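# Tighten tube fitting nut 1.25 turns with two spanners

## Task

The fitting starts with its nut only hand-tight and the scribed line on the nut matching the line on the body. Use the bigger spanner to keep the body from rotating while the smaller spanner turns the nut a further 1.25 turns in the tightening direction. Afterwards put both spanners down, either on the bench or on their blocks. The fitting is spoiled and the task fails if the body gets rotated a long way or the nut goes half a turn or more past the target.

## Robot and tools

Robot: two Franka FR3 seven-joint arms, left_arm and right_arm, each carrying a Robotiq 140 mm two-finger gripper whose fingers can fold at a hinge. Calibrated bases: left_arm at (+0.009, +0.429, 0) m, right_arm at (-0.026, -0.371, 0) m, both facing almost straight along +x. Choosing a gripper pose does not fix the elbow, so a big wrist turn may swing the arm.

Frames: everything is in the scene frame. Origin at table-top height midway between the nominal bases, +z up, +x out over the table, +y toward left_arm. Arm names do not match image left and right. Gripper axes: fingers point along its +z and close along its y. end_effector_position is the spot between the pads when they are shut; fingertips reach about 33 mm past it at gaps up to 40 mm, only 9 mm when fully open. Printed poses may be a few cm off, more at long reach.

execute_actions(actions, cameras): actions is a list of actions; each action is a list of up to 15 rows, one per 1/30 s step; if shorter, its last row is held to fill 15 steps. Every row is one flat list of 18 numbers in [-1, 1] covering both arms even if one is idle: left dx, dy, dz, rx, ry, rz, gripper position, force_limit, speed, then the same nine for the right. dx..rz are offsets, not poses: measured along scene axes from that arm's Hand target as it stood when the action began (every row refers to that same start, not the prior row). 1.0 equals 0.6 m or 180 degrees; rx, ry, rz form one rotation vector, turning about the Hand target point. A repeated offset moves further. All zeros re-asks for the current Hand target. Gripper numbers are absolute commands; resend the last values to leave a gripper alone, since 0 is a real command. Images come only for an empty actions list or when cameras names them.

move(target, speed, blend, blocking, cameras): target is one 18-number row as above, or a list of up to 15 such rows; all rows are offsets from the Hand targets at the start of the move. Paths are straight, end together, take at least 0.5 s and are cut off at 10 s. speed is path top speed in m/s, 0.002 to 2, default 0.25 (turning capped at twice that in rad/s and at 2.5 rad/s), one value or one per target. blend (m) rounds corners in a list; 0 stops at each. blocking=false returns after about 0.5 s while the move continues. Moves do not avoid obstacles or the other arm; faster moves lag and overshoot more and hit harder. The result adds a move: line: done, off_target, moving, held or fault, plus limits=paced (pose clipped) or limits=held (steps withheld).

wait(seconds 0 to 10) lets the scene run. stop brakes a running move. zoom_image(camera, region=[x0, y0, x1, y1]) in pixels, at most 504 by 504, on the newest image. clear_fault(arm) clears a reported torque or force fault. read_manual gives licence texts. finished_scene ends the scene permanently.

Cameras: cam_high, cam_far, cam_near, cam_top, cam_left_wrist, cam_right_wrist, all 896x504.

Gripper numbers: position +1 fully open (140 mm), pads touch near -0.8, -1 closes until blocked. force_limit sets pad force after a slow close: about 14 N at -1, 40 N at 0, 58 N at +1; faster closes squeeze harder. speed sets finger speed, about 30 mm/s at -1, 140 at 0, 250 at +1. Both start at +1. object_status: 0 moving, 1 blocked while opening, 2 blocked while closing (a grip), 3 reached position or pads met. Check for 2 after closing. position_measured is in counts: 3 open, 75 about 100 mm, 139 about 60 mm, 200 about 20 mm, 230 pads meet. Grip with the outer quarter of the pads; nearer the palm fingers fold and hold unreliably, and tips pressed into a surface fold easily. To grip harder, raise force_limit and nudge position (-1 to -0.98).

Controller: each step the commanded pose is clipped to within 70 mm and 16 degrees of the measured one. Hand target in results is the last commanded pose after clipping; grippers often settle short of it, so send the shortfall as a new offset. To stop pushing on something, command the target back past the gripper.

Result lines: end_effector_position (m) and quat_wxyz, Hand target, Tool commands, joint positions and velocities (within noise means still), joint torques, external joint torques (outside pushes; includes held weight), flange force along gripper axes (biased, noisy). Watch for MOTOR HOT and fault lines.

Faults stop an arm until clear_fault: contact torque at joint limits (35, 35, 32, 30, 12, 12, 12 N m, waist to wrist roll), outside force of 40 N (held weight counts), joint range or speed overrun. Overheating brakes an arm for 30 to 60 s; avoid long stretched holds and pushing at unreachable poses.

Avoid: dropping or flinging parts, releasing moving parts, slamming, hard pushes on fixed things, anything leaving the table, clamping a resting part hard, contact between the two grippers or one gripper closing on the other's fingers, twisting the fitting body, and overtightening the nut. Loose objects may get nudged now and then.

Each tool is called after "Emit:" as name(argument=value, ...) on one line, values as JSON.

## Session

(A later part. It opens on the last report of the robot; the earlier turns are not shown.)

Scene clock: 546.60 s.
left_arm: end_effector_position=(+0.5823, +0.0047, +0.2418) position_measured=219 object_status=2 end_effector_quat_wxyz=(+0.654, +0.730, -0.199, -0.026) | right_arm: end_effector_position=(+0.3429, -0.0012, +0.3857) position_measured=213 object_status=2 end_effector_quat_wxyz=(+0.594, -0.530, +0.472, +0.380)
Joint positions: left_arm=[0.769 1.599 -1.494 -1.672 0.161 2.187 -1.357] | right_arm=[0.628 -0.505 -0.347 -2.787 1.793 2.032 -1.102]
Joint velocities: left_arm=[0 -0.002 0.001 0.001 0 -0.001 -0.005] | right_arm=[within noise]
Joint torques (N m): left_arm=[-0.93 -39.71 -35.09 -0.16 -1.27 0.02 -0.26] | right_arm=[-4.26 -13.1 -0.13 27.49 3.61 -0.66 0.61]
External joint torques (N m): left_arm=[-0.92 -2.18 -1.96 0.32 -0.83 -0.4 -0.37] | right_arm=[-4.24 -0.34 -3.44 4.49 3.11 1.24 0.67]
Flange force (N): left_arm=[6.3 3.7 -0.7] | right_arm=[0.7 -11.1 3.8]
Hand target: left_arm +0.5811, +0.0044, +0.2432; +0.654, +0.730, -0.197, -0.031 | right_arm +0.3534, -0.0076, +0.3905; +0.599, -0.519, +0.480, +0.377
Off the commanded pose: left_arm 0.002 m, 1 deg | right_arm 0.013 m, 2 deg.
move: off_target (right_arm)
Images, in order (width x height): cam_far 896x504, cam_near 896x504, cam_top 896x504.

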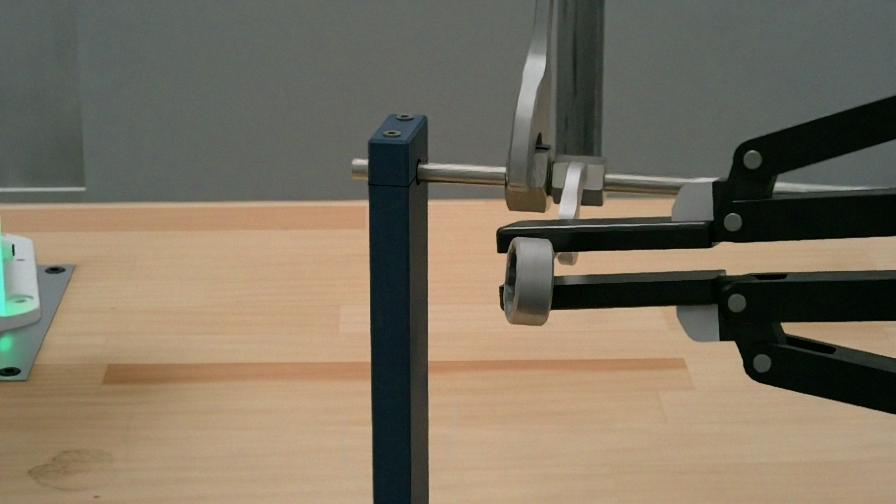

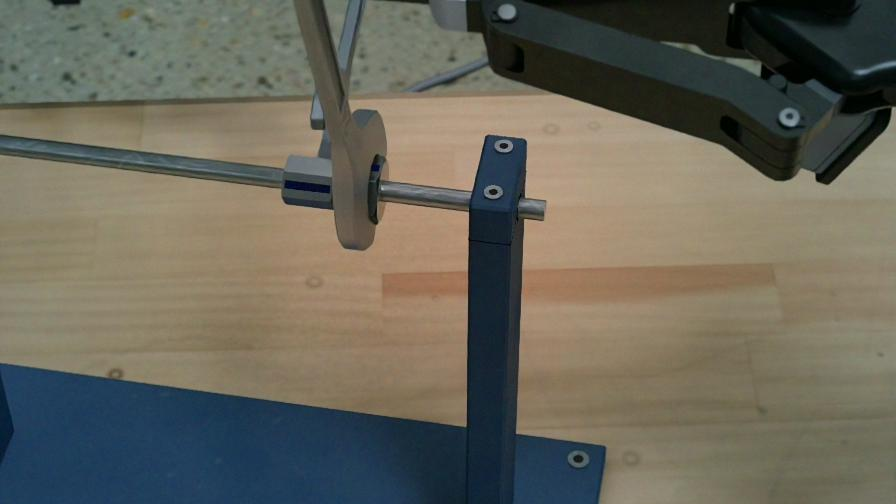

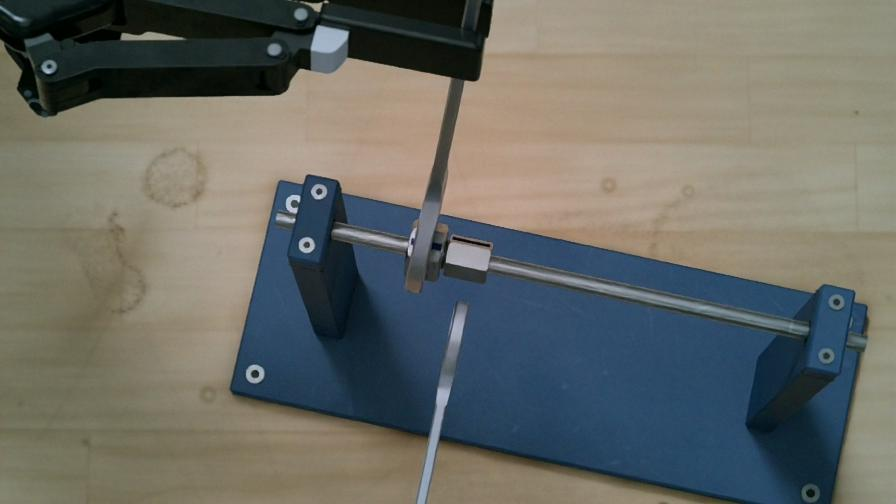

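Emit:
move(target=[[-0.0005,-0.0025,0.0033,0.01748,-0.00325,0,-1,0.8,-1,0,0,0,0,0,0,-1,0.8,-1],[-0.0275,0.0025,0.0033,0.01748,-0.00325,0,-1,0.8,-1,0,0,0,0,0,0,-1,0.8,-1]], speed=0.08, cameras=["cam_top","cam_near","cam_far"])

Emit:
zoom_image(camera="cam_far", region=[530, 120, 630, 220])

Emit:
zoom_image(camera="cam_near", region=[260, 100, 360, 220])

Emit:
zoom_image(camera="cam_top", region=[434, 254, 490, 320])

Scene clock: 549.27 s.
left_arm: end_effector_position=(+0.5626, +0.0056, +0.2437) position_measured=219 object_status=2 end_effector_quat_wxyz=(+0.632, +0.747, -0.204, -0.032) | right_arm: end_effector_position=(+0.3429, -0.0012, +0.3857) position_measured=213 object_status=2 end_effector_quat_wxyz=(+0.594, -0.530, +0.472, +0.380)
Joint positions: left_arm=[0.805 1.535 -1.484 -1.754 0.161 2.217 -1.39] | right_arm=[0.628 -0.505 -0.347 -2.787 1.793 2.032 -1.102]
Joint velocities: left_arm=[-0.001 -0.001 0 -0.001 0.001 0.003 -0.003] | right_arm=[within noise]
Joint torques (N m): left_arm=[-0.04 -37.87 -35.62 0.62 -0.86 0.82 -0.33] | right_arm=[-4.27 -13.12 -0.14 27.54 3.59 -0.66 0.63]
External joint torques (N m): left_arm=[0.06 -2.19 -2.46 -0.32 -0.58 0.22 -0.43] | right_arm=[-4.28 -0.42 -3.48 4.56 3.1 1.25 0.69]
Flange force (N): left_arm=[-1.0 6.3 -0.6] | right_arm=[0.5 -11.2 3.5]
Hand target: left_arm +0.5646, +0.0059, +0.2452; +0.632, +0.748, -0.199, -0.032 | right_arm +0.3534, -0.0076, +0.3905; +0.599, -0.519, +0.480, +0.377
Off the commanded pose: left_arm 0.003 m, 1 deg | right_arm 0.013 m, 2 deg.
move: off_target (right_arm)
Images, in order (width x height): cam_far 896x504, cam_near 896x504, cam_top 896x504.

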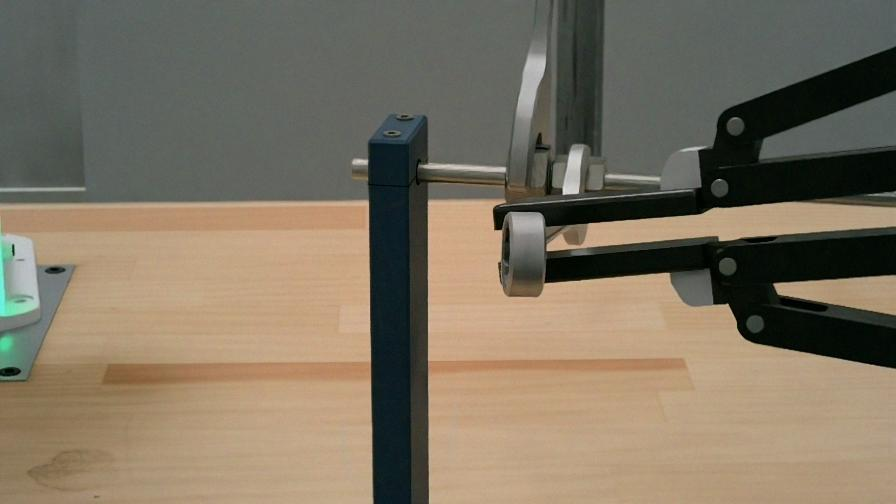

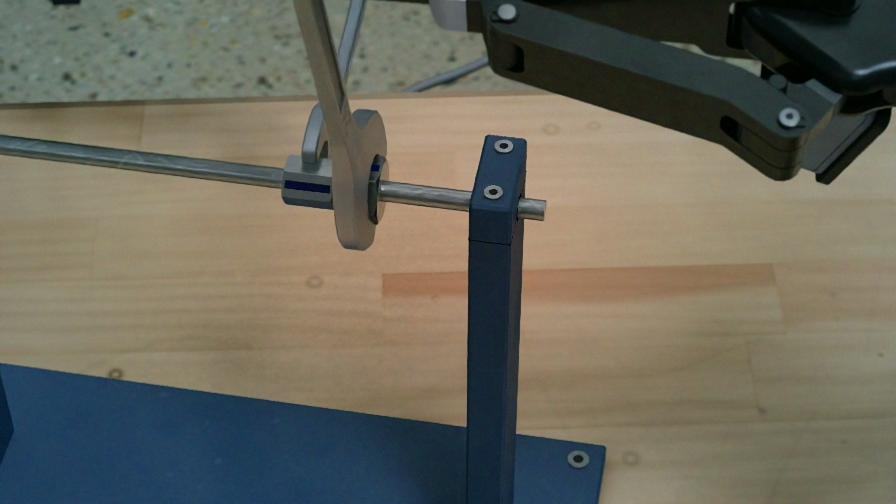

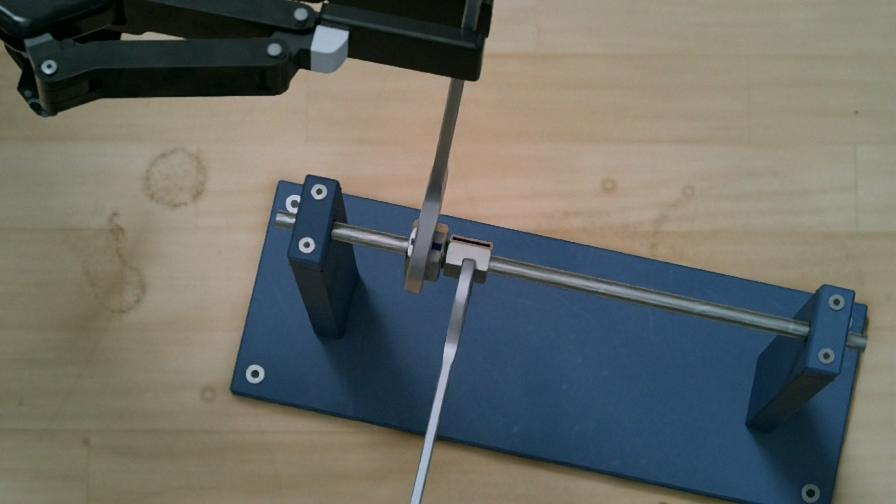

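Scaled by 5.040 from the camera's 896x504 image, which has a finer 1280x720 frame.

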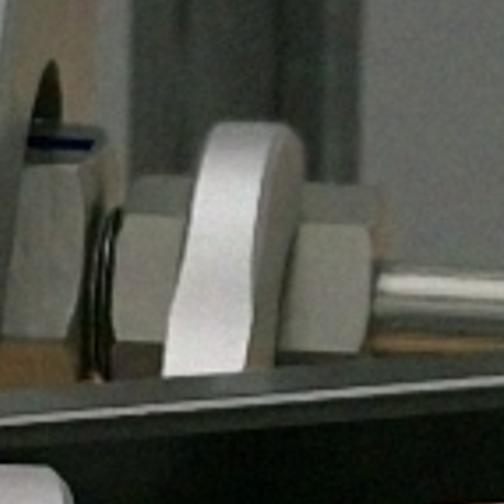

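Scaled by 4.200 from the camera's 896x504 image, which has a finer 1280x720 frame.

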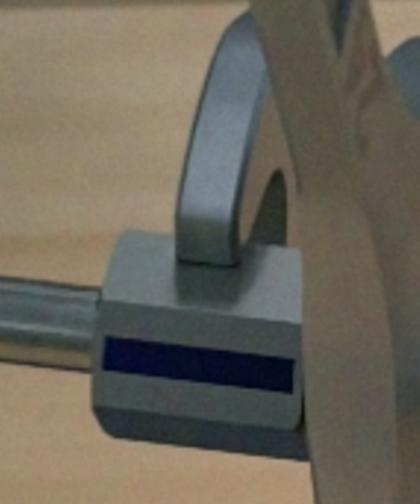

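Scaled by 7.636 from the camera's 896x504 image, which has a finer 1280x720 frame.

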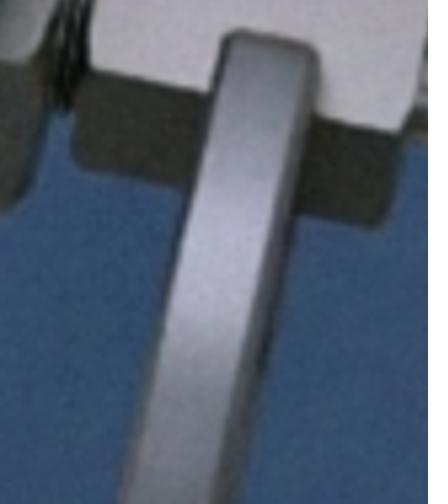

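Emit:
move(target=[[-0.0059,0.0011,0,0,0,0,-1,0.8,-1,0,0,0,0,0,0,-1,0.8,-1]], speed=0.03)

Scene clock: 550.27 s.
left_arm: end_effector_position=(+0.5595, +0.0064, +0.2438) position_measured=219 object_status=2 end_effector_quat_wxyz=(+0.632, +0.747, -0.204, -0.032) | right_arm: end_effector_position=(+0.3429, -0.0012, +0.3857) position_measured=213 object_status=2 end_effector_quat_wxyz=(+0.594, -0.530, +0.472, +0.380)
Joint positions: left_arm=[0.814 1.533 -1.484 -1.77 0.161 2.225 -1.391] | right_arm=[0.628 -0.505 -0.347 -2.787 1.793 2.032 -1.102]
Joint torques (N m): left_arm=[-0.11 -37.39 -35.5 0.62 -0.82 0.78 -0.35] | right_arm=[-4.28 -13.14 -0.14 27.52 3.59 -0.66 0.65]
External joint torques (N m): left_arm=[-0.05 -2.06 -2.29 -0.38 -0.57 0.17 -0.45] | right_arm=[-4.25 -0.45 -3.44 4.53 3.1 1.24 0.7]
Flange force (N): left_arm=[-0.9 6.1 -0.5] | right_arm=[0.3 -11.0 3.5]
Hand target: left_arm +0.5611, +0.0066, +0.2452; +0.632, +0.748, -0.199, -0.032 | right_arm +0.3534, -0.0076, +0.3905; +0.599, -0.519, +0.480, +0.377
Off the commanded pose: left_arm 0.002 m, 1 deg | right_arm 0.013 m, 2 deg.
move: off_target (right_arm)

Emit:
move(target=[[-0.0098,0.0018,0,0,0,0,-1,0.8,-1,0,0,0,0,0,0,-1,0.8,-1]], speed=0.03, cameras=["cam_near","cam_top","cam_far"])

Emit:
zoom_image(camera="cam_near", region=[260, 100, 360, 220])

Emit:
zoom_image(camera="cam_top", region=[434, 234, 490, 300])

Scene clock: 551.43 s.
left_arm: end_effector_position=(+0.5549, +0.0077, +0.2440) position_measured=219 object_status=2 end_effector_quat_wxyz=(+0.632, +0.747, -0.203, -0.030) | right_arm: end_effector_position=(+0.3429, -0.0012, +0.3857) position_measured=213 object_status=2 end_effector_quat_wxyz=(+0.594, -0.530, +0.472, +0.380)
Joint positions: left_arm=[0.83 1.531 -1.484 -1.797 0.161 2.239 -1.391] | right_arm=[0.628 -0.505 -0.347 -2.787 1.793 2.032 -1.102]
Joint velocities: left_arm=[-0.001 -0.001 0 -0.001 -0.001 0.003 -0.001] | right_arm=[within noise]
Joint torques (N m): left_arm=[-0.36 -36.63 -35.53 -0.17 -0.76 0.5 -0.33] | right_arm=[-4.31 -13.1 -0.12 27.53 3.6 -0.66 0.63]
External joint torques (N m): left_arm=[-0.31 -1.92 -2.22 -1.15 -0.56 -0.12 -0.43] | right_arm=[-4.39 -0.44 -3.52 4.65 3.12 1.25 0.69]
Flange force (N): left_arm=[-3.1 6.6 -0.2] | right_arm=[0.4 -11.4 3.4]
Hand target: left_arm +0.5552, +0.0076, +0.2452; +0.632, +0.748, -0.199, -0.032 | right_arm +0.3534, -0.0076, +0.3905; +0.599, -0.519, +0.480, +0.377
Off the commanded pose: left_arm 0.001 m, 1 deg | right_arm 0.013 m, 2 deg.
move: off_target (right_arm)
Images, in order (width x height): cam_far 896x504, cam_near 896x504, cam_top 896x504.

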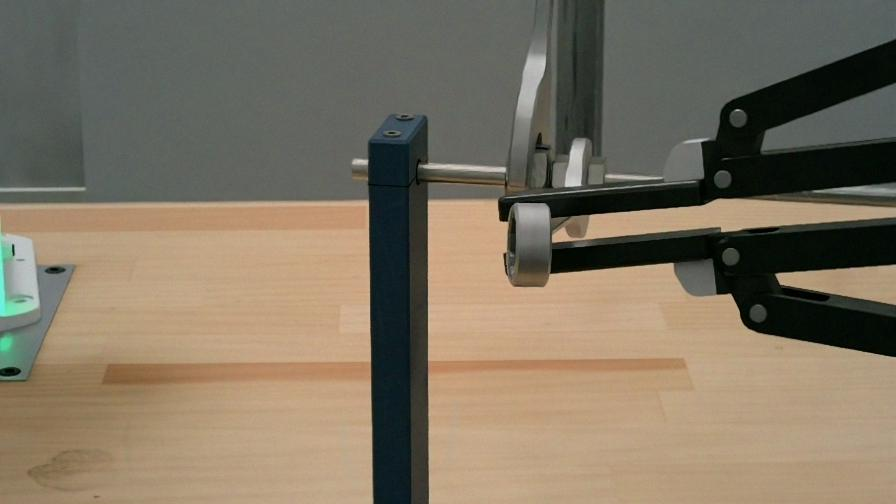

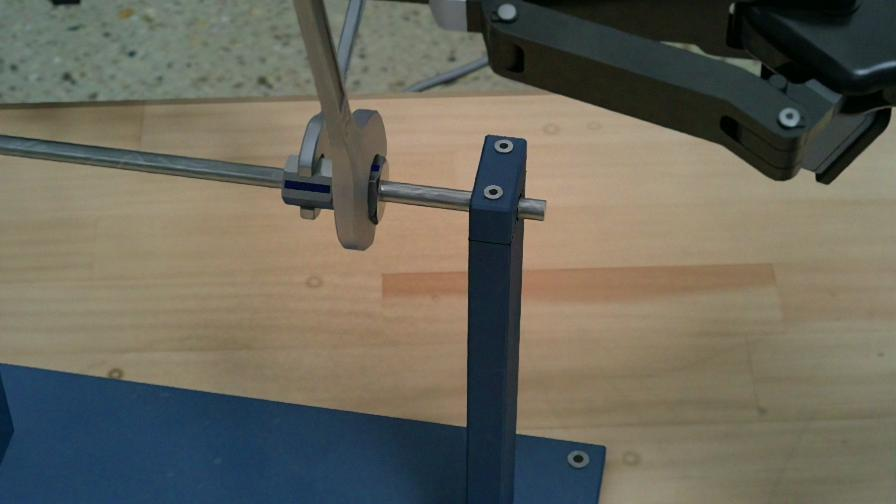

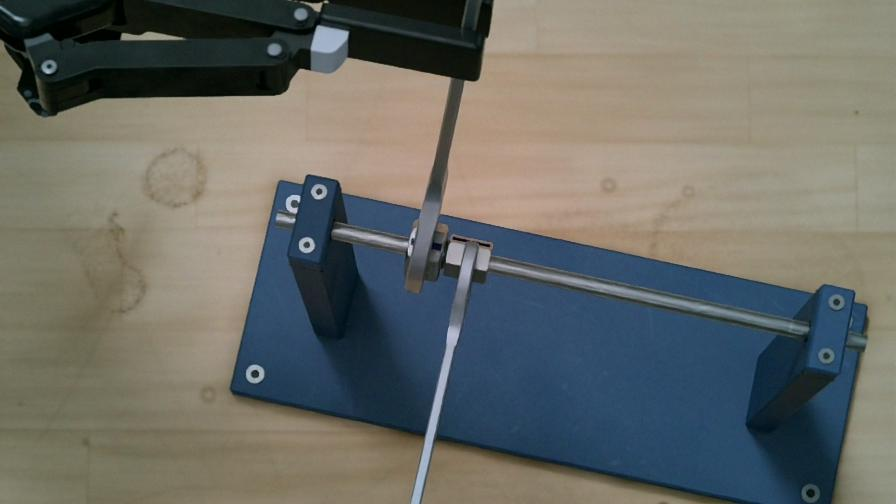

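Scaled by 4.200 from the camera's 896x504 image, which has a finer 1280x720 frame.

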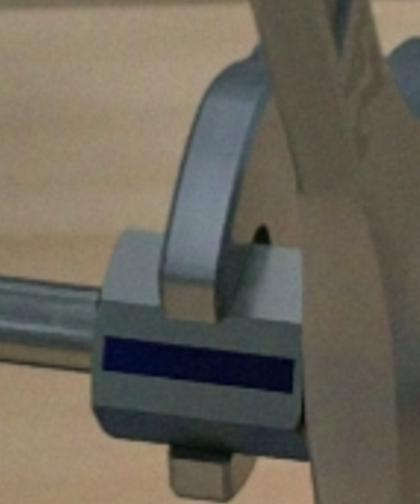

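Scaled by 7.636 from the camera's 896x504 image, which has a finer 1280x720 frame.

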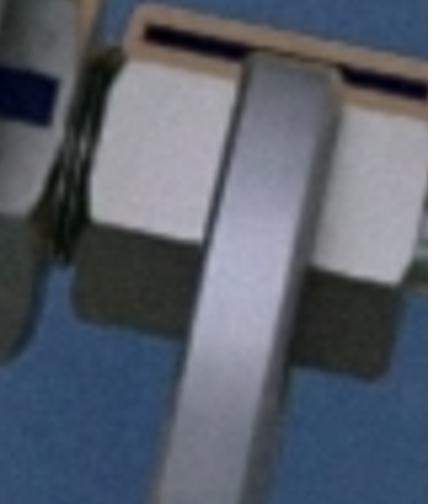

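Emit:
move(target=[[-0.025,0.0012,0.0588,-0.01525,-0.08192,0,-1,0.8,-1,0,0,0,0,0,0,-1,0.8,-1],[-0.0597,0.0026,0.1104,-0.0305,-0.16383,0,-1,0.8,-1,0,0,0,0,0,0,-1,0.8,-1],[-0.0833,0.0044,0.1338,-0.03863,-0.20752,0,-1,0.8,-1,0,0,0,0,0,0,-1,0.8,-1]], speed=0.07, blend=0.005, cameras=["cam_top","cam_near","cam_far"])

Emit:
zoom_image(camera="cam_far", region=[530, 120, 630, 220])

Emit:
zoom_image(camera="cam_top", region=[390, 200, 530, 320])

Emit:
zoom_image(camera="cam_near", region=[260, 100, 400, 260])

Scene clock: 557.87 s.
left_arm: end_effector_position=(+0.5235, +0.0177, +0.3111) position_measured=219 object_status=2 end_effector_quat_wxyz=(+0.579, +0.699, -0.362, +0.213) | right_arm: end_effector_position=(+0.3424, -0.0011, +0.3854) position_measured=213 object_status=2 end_effector_quat_wxyz=(+0.594, -0.530, +0.471, +0.380)
Joint positions: left_arm=[1.012 1.771 -1.668 -2.121 0.736 2.413 -1.337] | right_arm=[0.628 -0.505 -0.347 -2.788 1.793 2.031 -1.104]
Joint torques (N m): left_arm=[-5.11 -27.37 -46.68 -16.4 -1.12 -0.01 2.35] | right_arm=[-4.41 -13.08 -0.58 27.94 3.7 -0.52 0.72]
External joint torques (N m): left_arm=[-5.24 -0.16 -14.68 -12.21 -1.83 -2.07 2.27] | right_arm=[-4.38 -0.32 -3.87 4.94 3.21 1.39 0.78]
Flange force (N): left_arm=[5.0 26.1 -10.5] | right_arm=[0.9 -12.7 3.9]
Hand target: left_arm +0.5052, +0.0103, +0.3255; +0.579, +0.680, -0.393, +0.221 | right_arm +0.3534, -0.0076, +0.3905; +0.599, -0.519, +0.480, +0.377
Off the commanded pose: left_arm 0.024 m, 4 deg | right_arm 0.014 m, 2 deg.
move: off_target (left_arm, right_arm)
Images, in order (width x height): cam_far 896x504, cam_near 896x504, cam_top 896x504.

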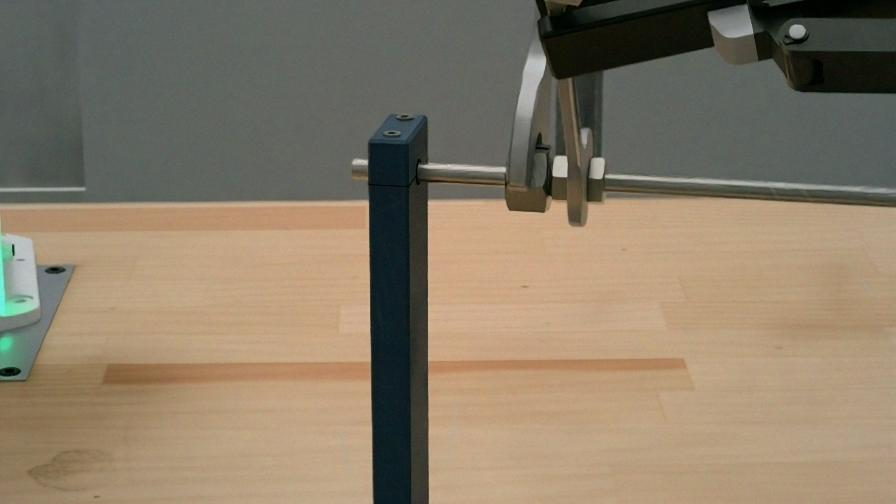

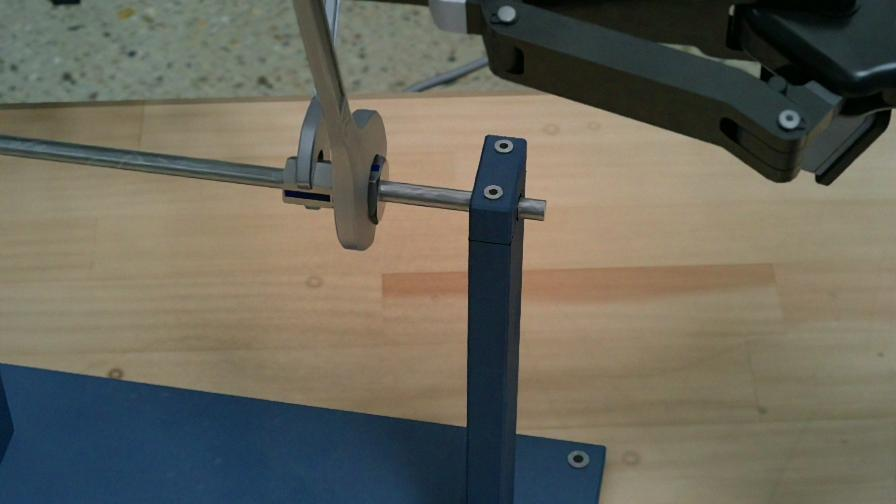

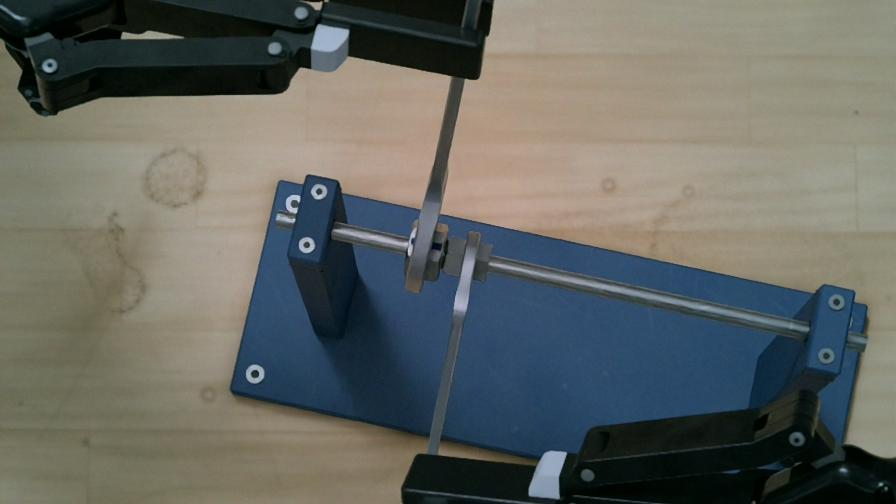

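Scaled by 5.040 from the camera's 896x504 image, which has a finer 1280x720 frame.

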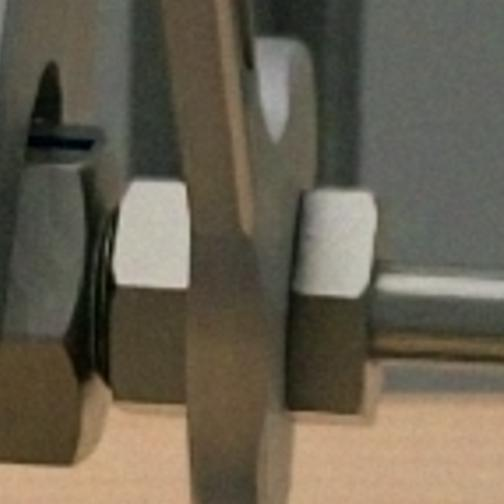

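Scaled by 3.600 from the camera's 896x504 image, which has a finer 1280x720 frame.

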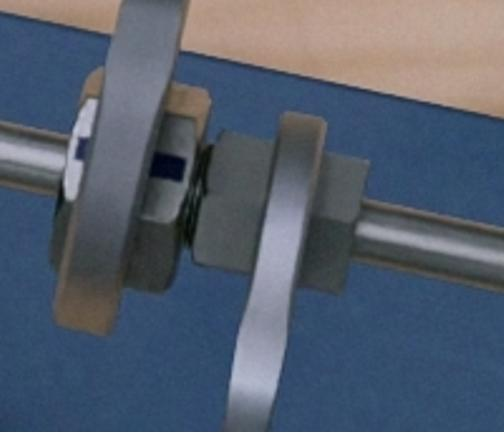

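Scaled by 3.150 from the camera's 896x504 image, which has a finer 1280x720 frame.

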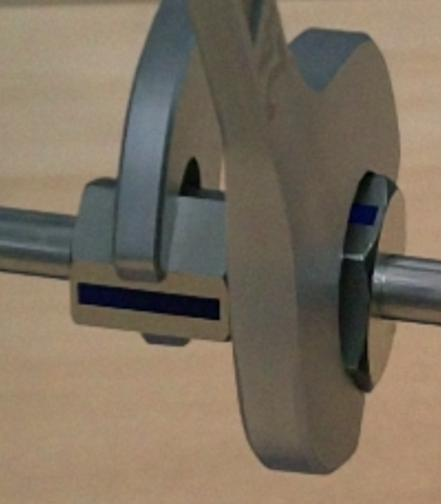

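Emit:
move(target=[-0.0225,-0.003,0.0165,-0.0066,-0.0355,0,-1,0.8,-1,0,0,0,0,0,0,-1,0.8,-1], speed=0.04, cameras=["cam_top","cam_near","cam_far"])

Emit:
zoom_image(camera="cam_far", region=[530, 120, 630, 220])

Emit:
zoom_image(camera="cam_top", region=[390, 200, 530, 320])

Emit:
zoom_image(camera="cam_near", region=[260, 100, 400, 260])

Scene clock: 560.50 s.
left_arm: end_effector_position=(+0.5131, +0.0188, +0.3225) position_measured=219 object_status=2 end_effector_quat_wxyz=(+0.565, +0.684, -0.387, +0.252) | right_arm: end_effector_position=(+0.3421, -0.0010, +0.3853) position_measured=213 object_status=2 end_effector_quat_wxyz=(+0.594, -0.531, +0.471, +0.380)
Joint positions: left_arm=[1.043 1.774 -1.674 -2.184 0.786 2.455 -1.302] | right_arm=[0.628 -0.505 -0.347 -2.788 1.792 2.03 -1.105]
Joint velocities: left_arm=[0 -0.002 0.001 -0.001 0 0 0.006] | right_arm=[within noise]
Joint torques (N m): left_arm=[-7.77 -26.17 -43.82 -19.06 -0.77 0.23 2.95] | right_arm=[-4.5 -13.09 -0.76 28.1 3.82 -0.46 0.78]
External joint torques (N m): left_arm=[-7.91 -0.39 -12.37 -15.09 -1.63 -1.97 2.87] | right_arm=[-4.53 -0.32 -4.1 5.12 3.33 1.46 0.83]
Flange force (N): left_arm=[3.3 27.6 -6.1] | right_arm=[0.9 -13.2 3.9]
Hand target: left_arm +0.4917, +0.0085, +0.3354; +0.563, +0.661, -0.422, +0.262 | right_arm +0.3534, -0.0076, +0.3905; +0.599, -0.519, +0.480, +0.377
Off the commanded pose: left_arm 0.027 m, 5 deg | right_arm 0.014 m, 2 deg.
joint sent to its limit (left arm) — joint 2 (shoulder), upper limit. The joint targets still meet the commanded pose.
move: off_target (left_arm, right_arm)
Images, in order (width x height): cam_far 896x504, cam_near 896x504, cam_top 896x504.

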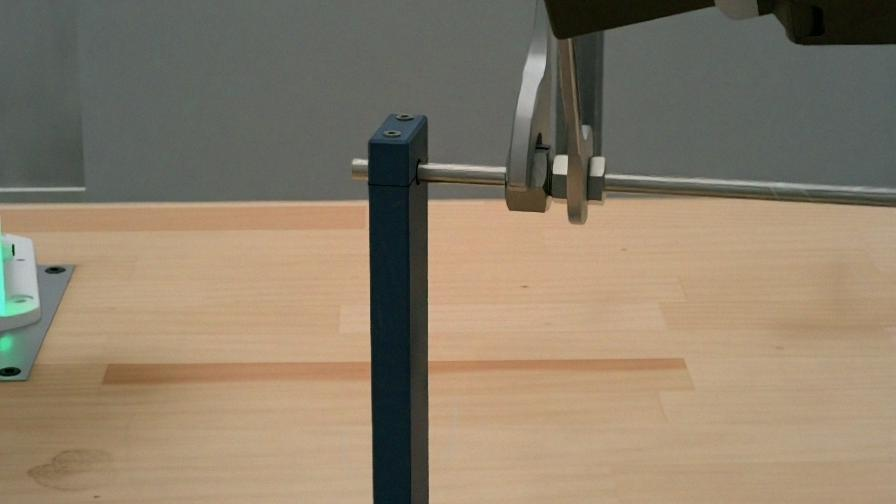

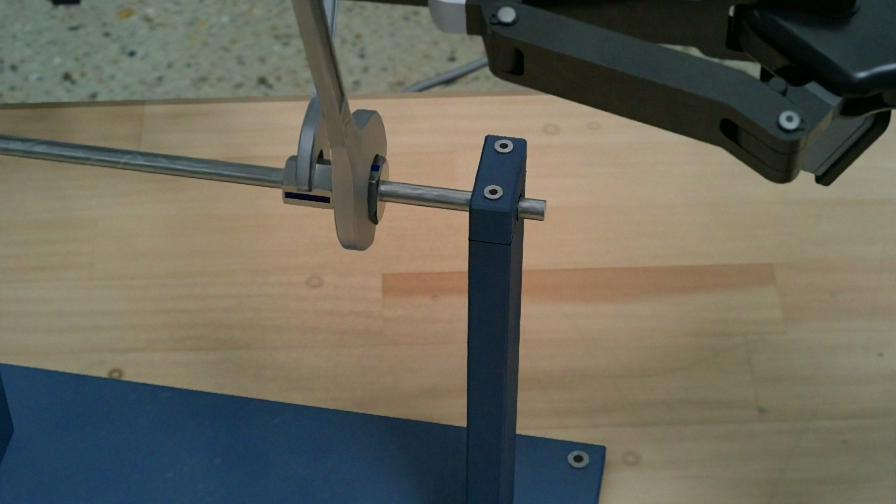

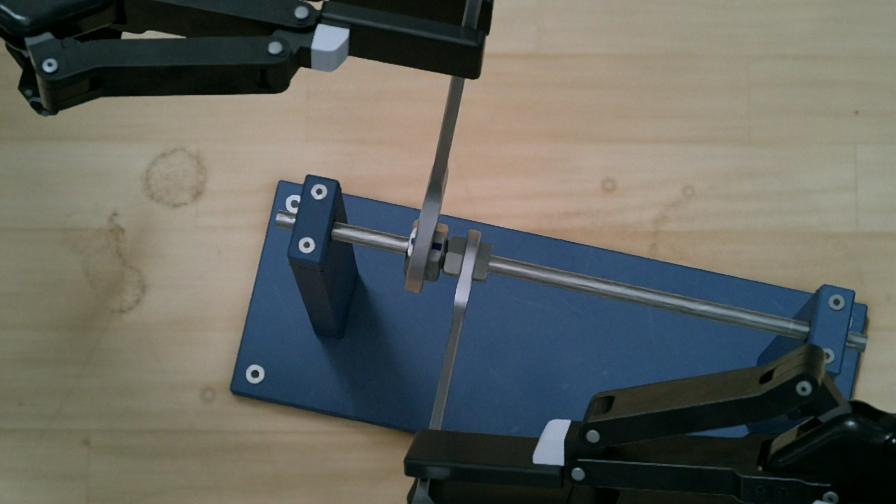

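Scaled by 5.040 from the camera's 896x504 image, which has a finer 1280x720 frame.

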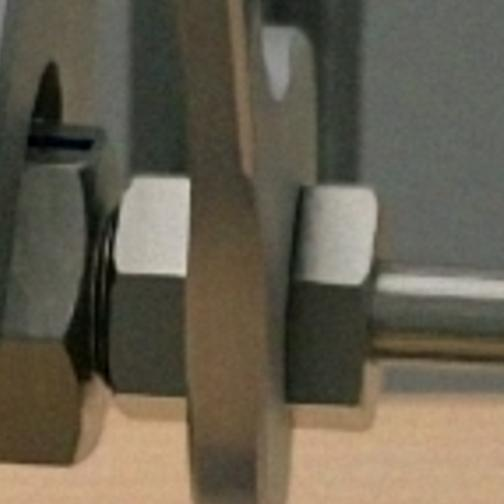

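Scaled by 3.600 from the camera's 896x504 image, which has a finer 1280x720 frame.

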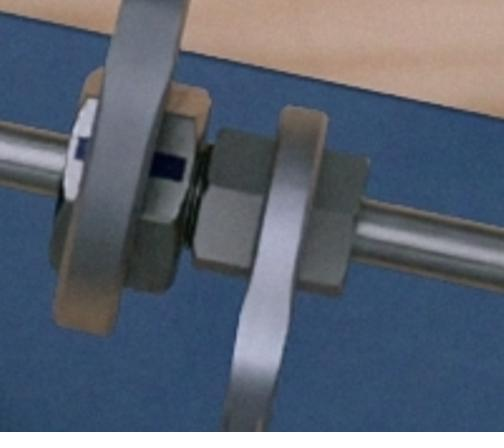

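Scaled by 3.150 from the camera's 896x504 image, which has a finer 1280x720 frame.

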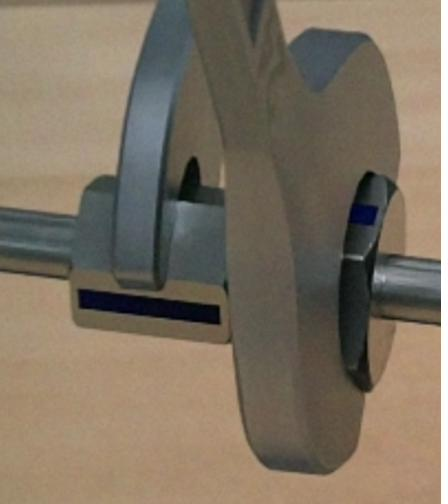

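Emit:
zoom_image(camera="cam_far", region=[522, 135, 562, 215])

Emit:
zoom_image(camera="cam_near", region=[340, 130, 400, 240])

Emit:
zoom_image(camera="cam_top", region=[400, 215, 470, 295])

Scaled by 6.300 from the camera's 896x504 image, which has a finer 1280x720 frame.

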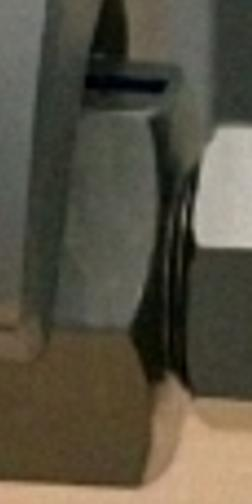

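Scaled by 4.582 from the camera's 896x504 image, which has a finer 1280x720 frame.

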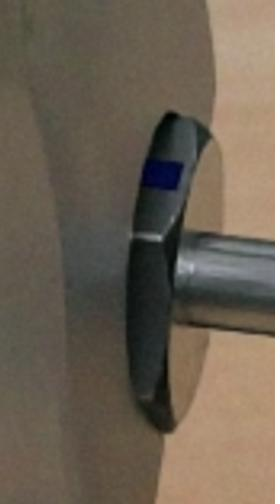

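Scaled by 6.300 from the camera's 896x504 image, which has a finer 1280x720 frame.

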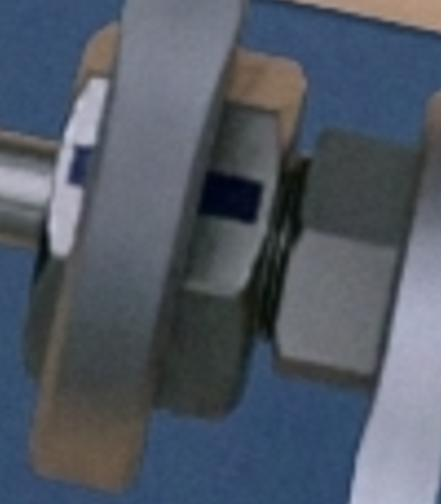

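Emit:
move(target=[-0.0076,0.0014,0.0051,-0.00224,-0.01202,0,-1,0.8,-1,0,0,0,0,0,0,-1,0.8,-1], speed=0.04, cameras=["cam_top","cam_near","cam_far"])

Emit:
zoom_image(camera="cam_far", region=[530, 120, 630, 220])

Emit:
zoom_image(camera="cam_top", region=[390, 200, 530, 320])

Scene clock: 564.17 s.
left_arm: end_effector_position=(+0.5089, +0.0196, +0.3266) position_measured=219 object_status=2 end_effector_quat_wxyz=(+0.559, +0.677, -0.396, +0.267) | right_arm: end_effector_position=(+0.3420, -0.0010, +0.3853) position_measured=213 object_status=2 end_effector_quat_wxyz=(+0.594, -0.531, +0.471, +0.380)
Joint positions: left_arm=[1.056 1.774 -1.674 -2.207 0.799 2.471 -1.282] | right_arm=[0.628 -0.505 -0.347 -2.788 1.792 2.03 -1.105]
Joint velocities: left_arm=[0 0 0 -0.001 0 0 0.005] | right_arm=[within noise]
Joint torques (N m): left_arm=[-7.71 -25.63 -43.15 -19.05 -0.56 0.17 2.87] | right_arm=[-4.67 -13.08 -0.85 28.16 3.85 -0.44 0.78]
External joint torques (N m): left_arm=[-7.84 -0.35 -11.95 -15.16 -1.46 -2.06 2.79] | right_arm=[-4.71 -0.38 -4.2 5.21 3.36 1.48 0.84]
Flange force (N): left_arm=[3.7 27.5 -6.4] | right_arm=[0.8 -13.5 3.6]
Hand target: left_arm +0.4871, +0.0093, +0.3384; +0.557, +0.653, -0.432, +0.276 | right_arm +0.3534, -0.0076, +0.3905; +0.599, -0.519, +0.480, +0.377
Off the commanded pose: left_arm 0.027 m, 5 deg | right_arm 0.014 m, 2 deg.
joint sent to its limit (left arm) — joint 2 (shoulder), upper limit. The joint targets still meet the commanded pose.
move: off_target (left_arm, right_arm)
Images, in order (width x height): cam_far 896x504, cam_near 896x504, cam_top 896x504.

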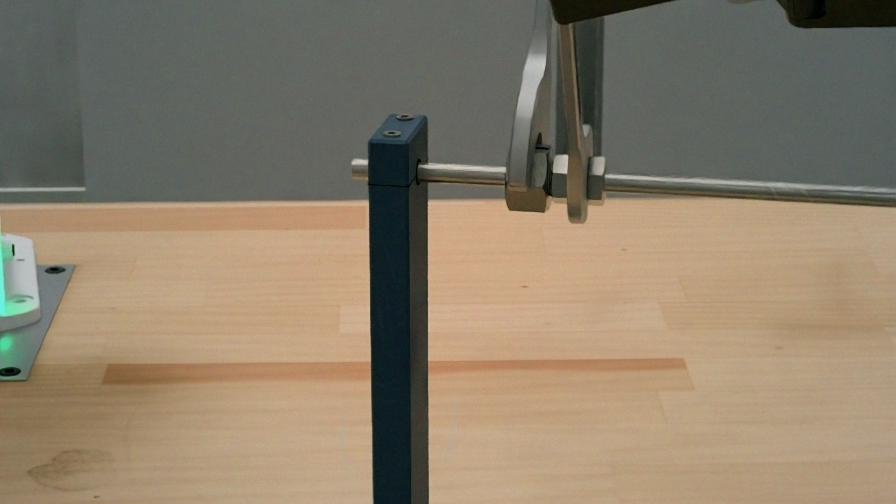

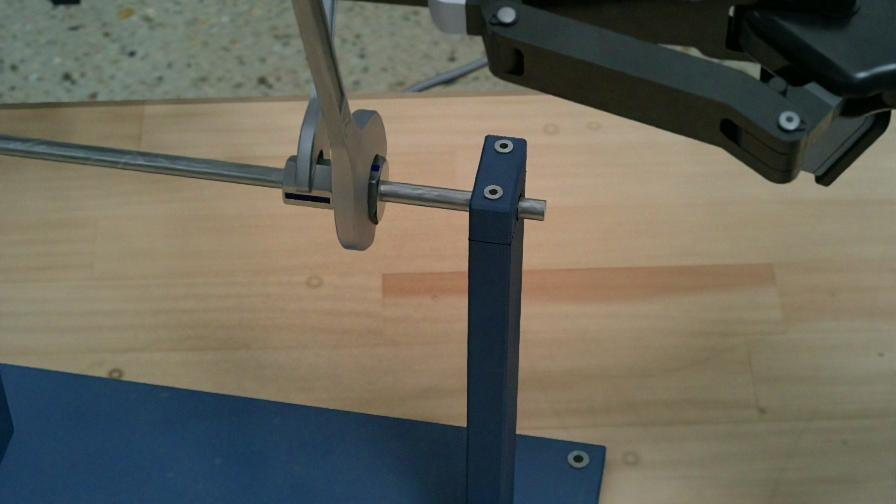

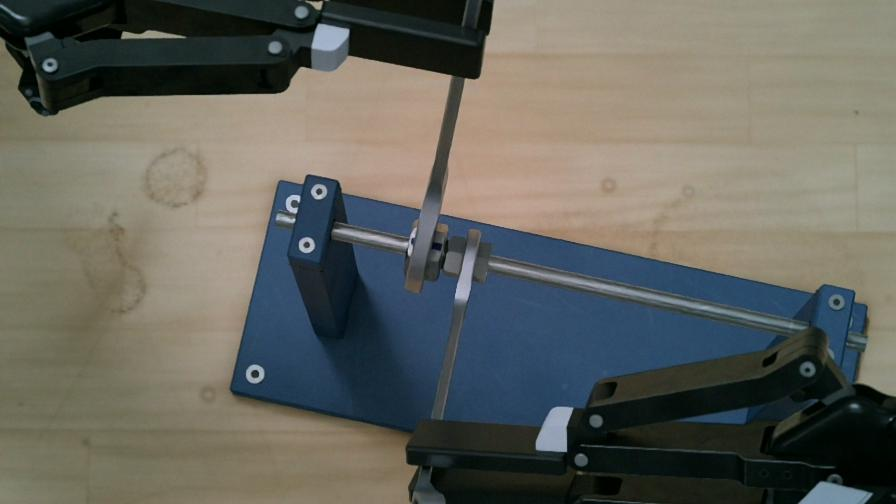

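Scaled by 5.040 from the camera's 896x504 image, which has a finer 1280x720 frame.

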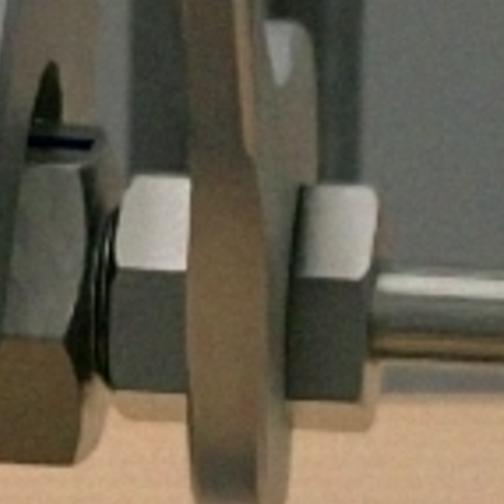

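Scaled by 3.600 from the camera's 896x504 image, which has a finer 1280x720 frame.

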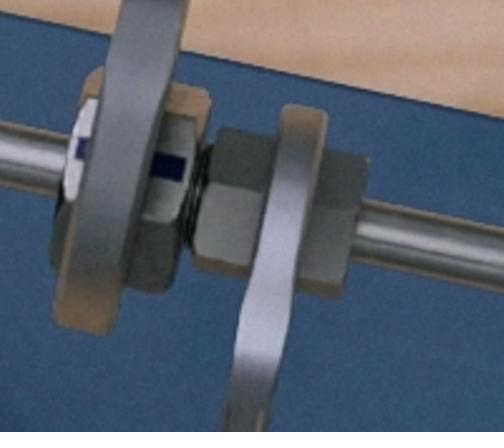

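Emit:
move(target=[[0.05117,0.01317,-0.02617,0.0124,0.06663,0,-1,0.8,-1,0,0,0,0,0,0,-1,0.8,-1],[0.09597,0.00487,0.00463,0.0124,0.06663,0,-1,0.8,-1,0,0,0,0,0,0,-1,0.8,-1]], speed=[0.05, 0.06], cameras=["cam_top","cam_near","cam_far"])

Emit:
zoom_image(camera="cam_far", region=[530, 120, 630, 220])

Emit:
zoom_image(camera="cam_top", region=[390, 200, 530, 320])

Emit:
zoom_image(camera="cam_near", region=[260, 100, 400, 260])

Scene clock: 569.37 s.
left_arm: end_effector_position=(+0.5457, +0.0124, +0.3399) position_measured=219 object_status=2 end_effector_quat_wxyz=(+0.586, +0.691, -0.374, +0.198) | right_arm: end_effector_position=(+0.3420, -0.0010, +0.3853) position_measured=213 object_status=2 end_effector_quat_wxyz=(+0.594, -0.531, +0.471, +0.380)
Joint positions: left_arm=[0.915 1.758 -1.746 -1.975 0.676 2.306 -1.317] | right_arm=[0.628 -0.505 -0.347 -2.788 1.792 2.03 -1.105]
Joint velocities: left_arm=[0.002 -0.001 -0.002 0 0 -0.004 0.001] | right_arm=[within noise]
Joint torques (N m): left_arm=[-0.94 -32.36 -35.37 -3.73 0 1.76 0.3] | right_arm=[-4.38 -13.02 -0.28 27.97 3.77 -0.48 0.8]
External joint torques (N m): left_arm=[-0.87 -1.37 -2.98 0.37 -0.35 -0.22 0.21] | right_arm=[-4.28 -0.25 -3.5 4.97 3.26 1.42 0.85]
Flange force (N): left_arm=[9.1 -0.1 -1.1] | right_arm=[0.4 -12.5 4.8]
Hand target: left_arm +0.5447, +0.0123, +0.3412; +0.586, +0.689, -0.376, +0.198 | right_arm +0.3534, -0.0076, +0.3905; +0.599, -0.519, +0.480, +0.377
Off the commanded pose: left_arm 0.002 m, 0 deg | right_arm 0.014 m, 2 deg.
move: off_target (right_arm)
Images, in order (width x height): cam_far 896x504, cam_near 896x504, cam_top 896x504.

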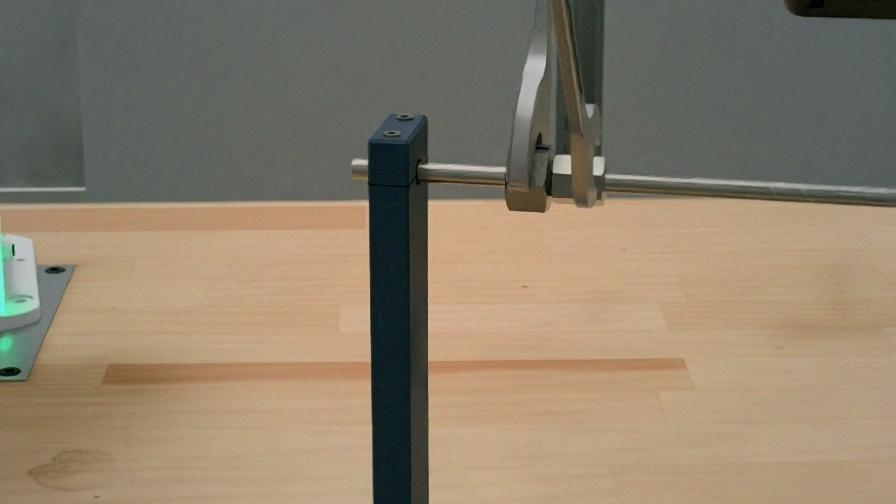

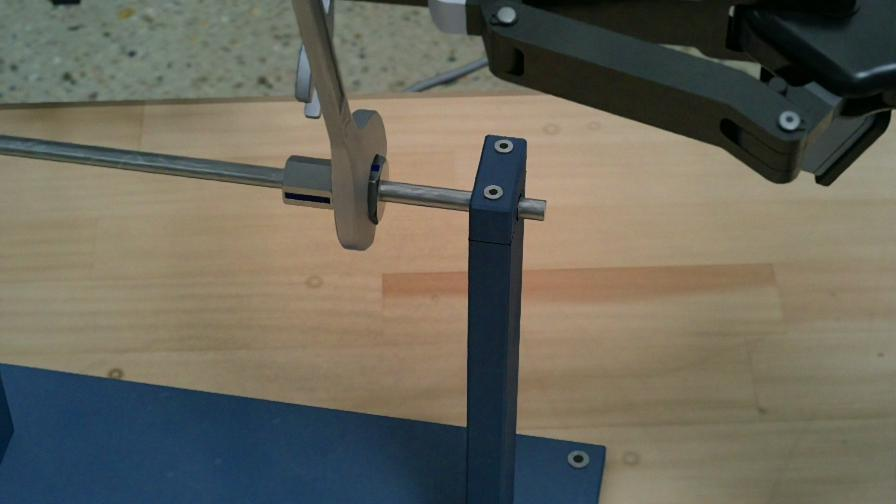

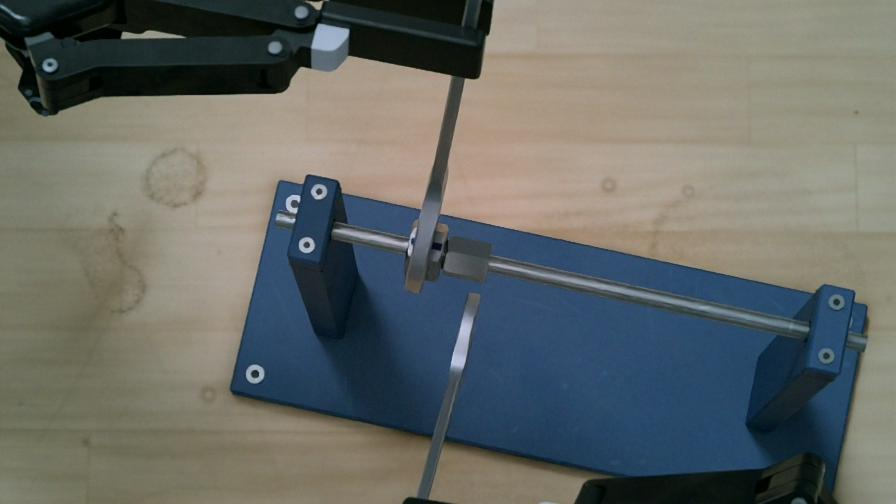

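Scaled by 5.040 from the camera's 896x504 image, which has a finer 1280x720 frame.

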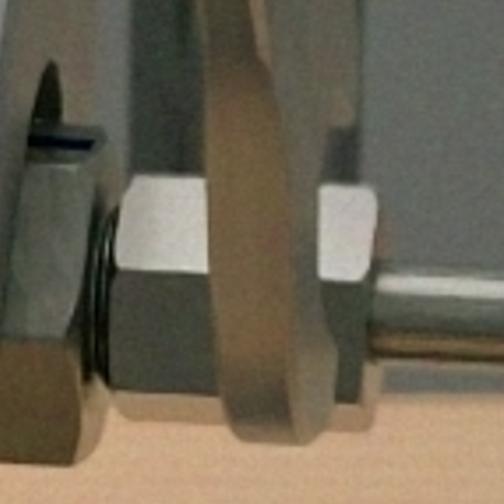

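Scaled by 3.600 from the camera's 896x504 image, which has a finer 1280x720 frame.

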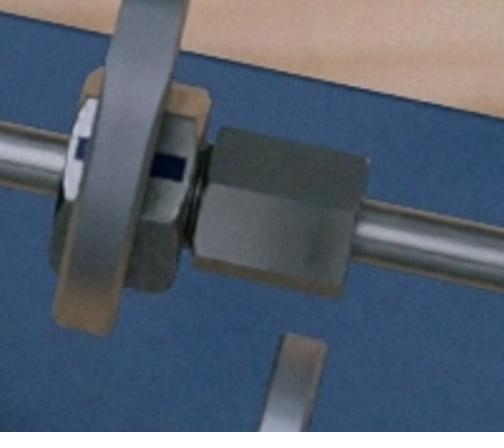

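Scaled by 3.150 from the camera's 896x504 image, which has a finer 1280x720 frame.

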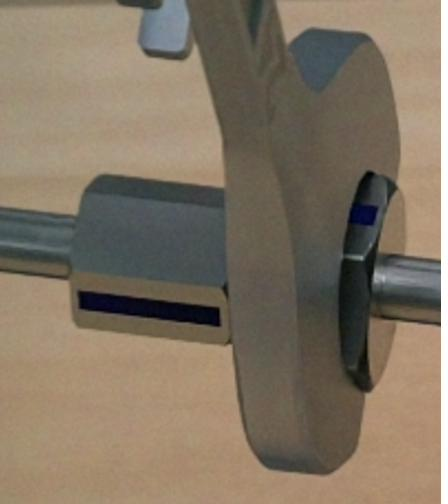

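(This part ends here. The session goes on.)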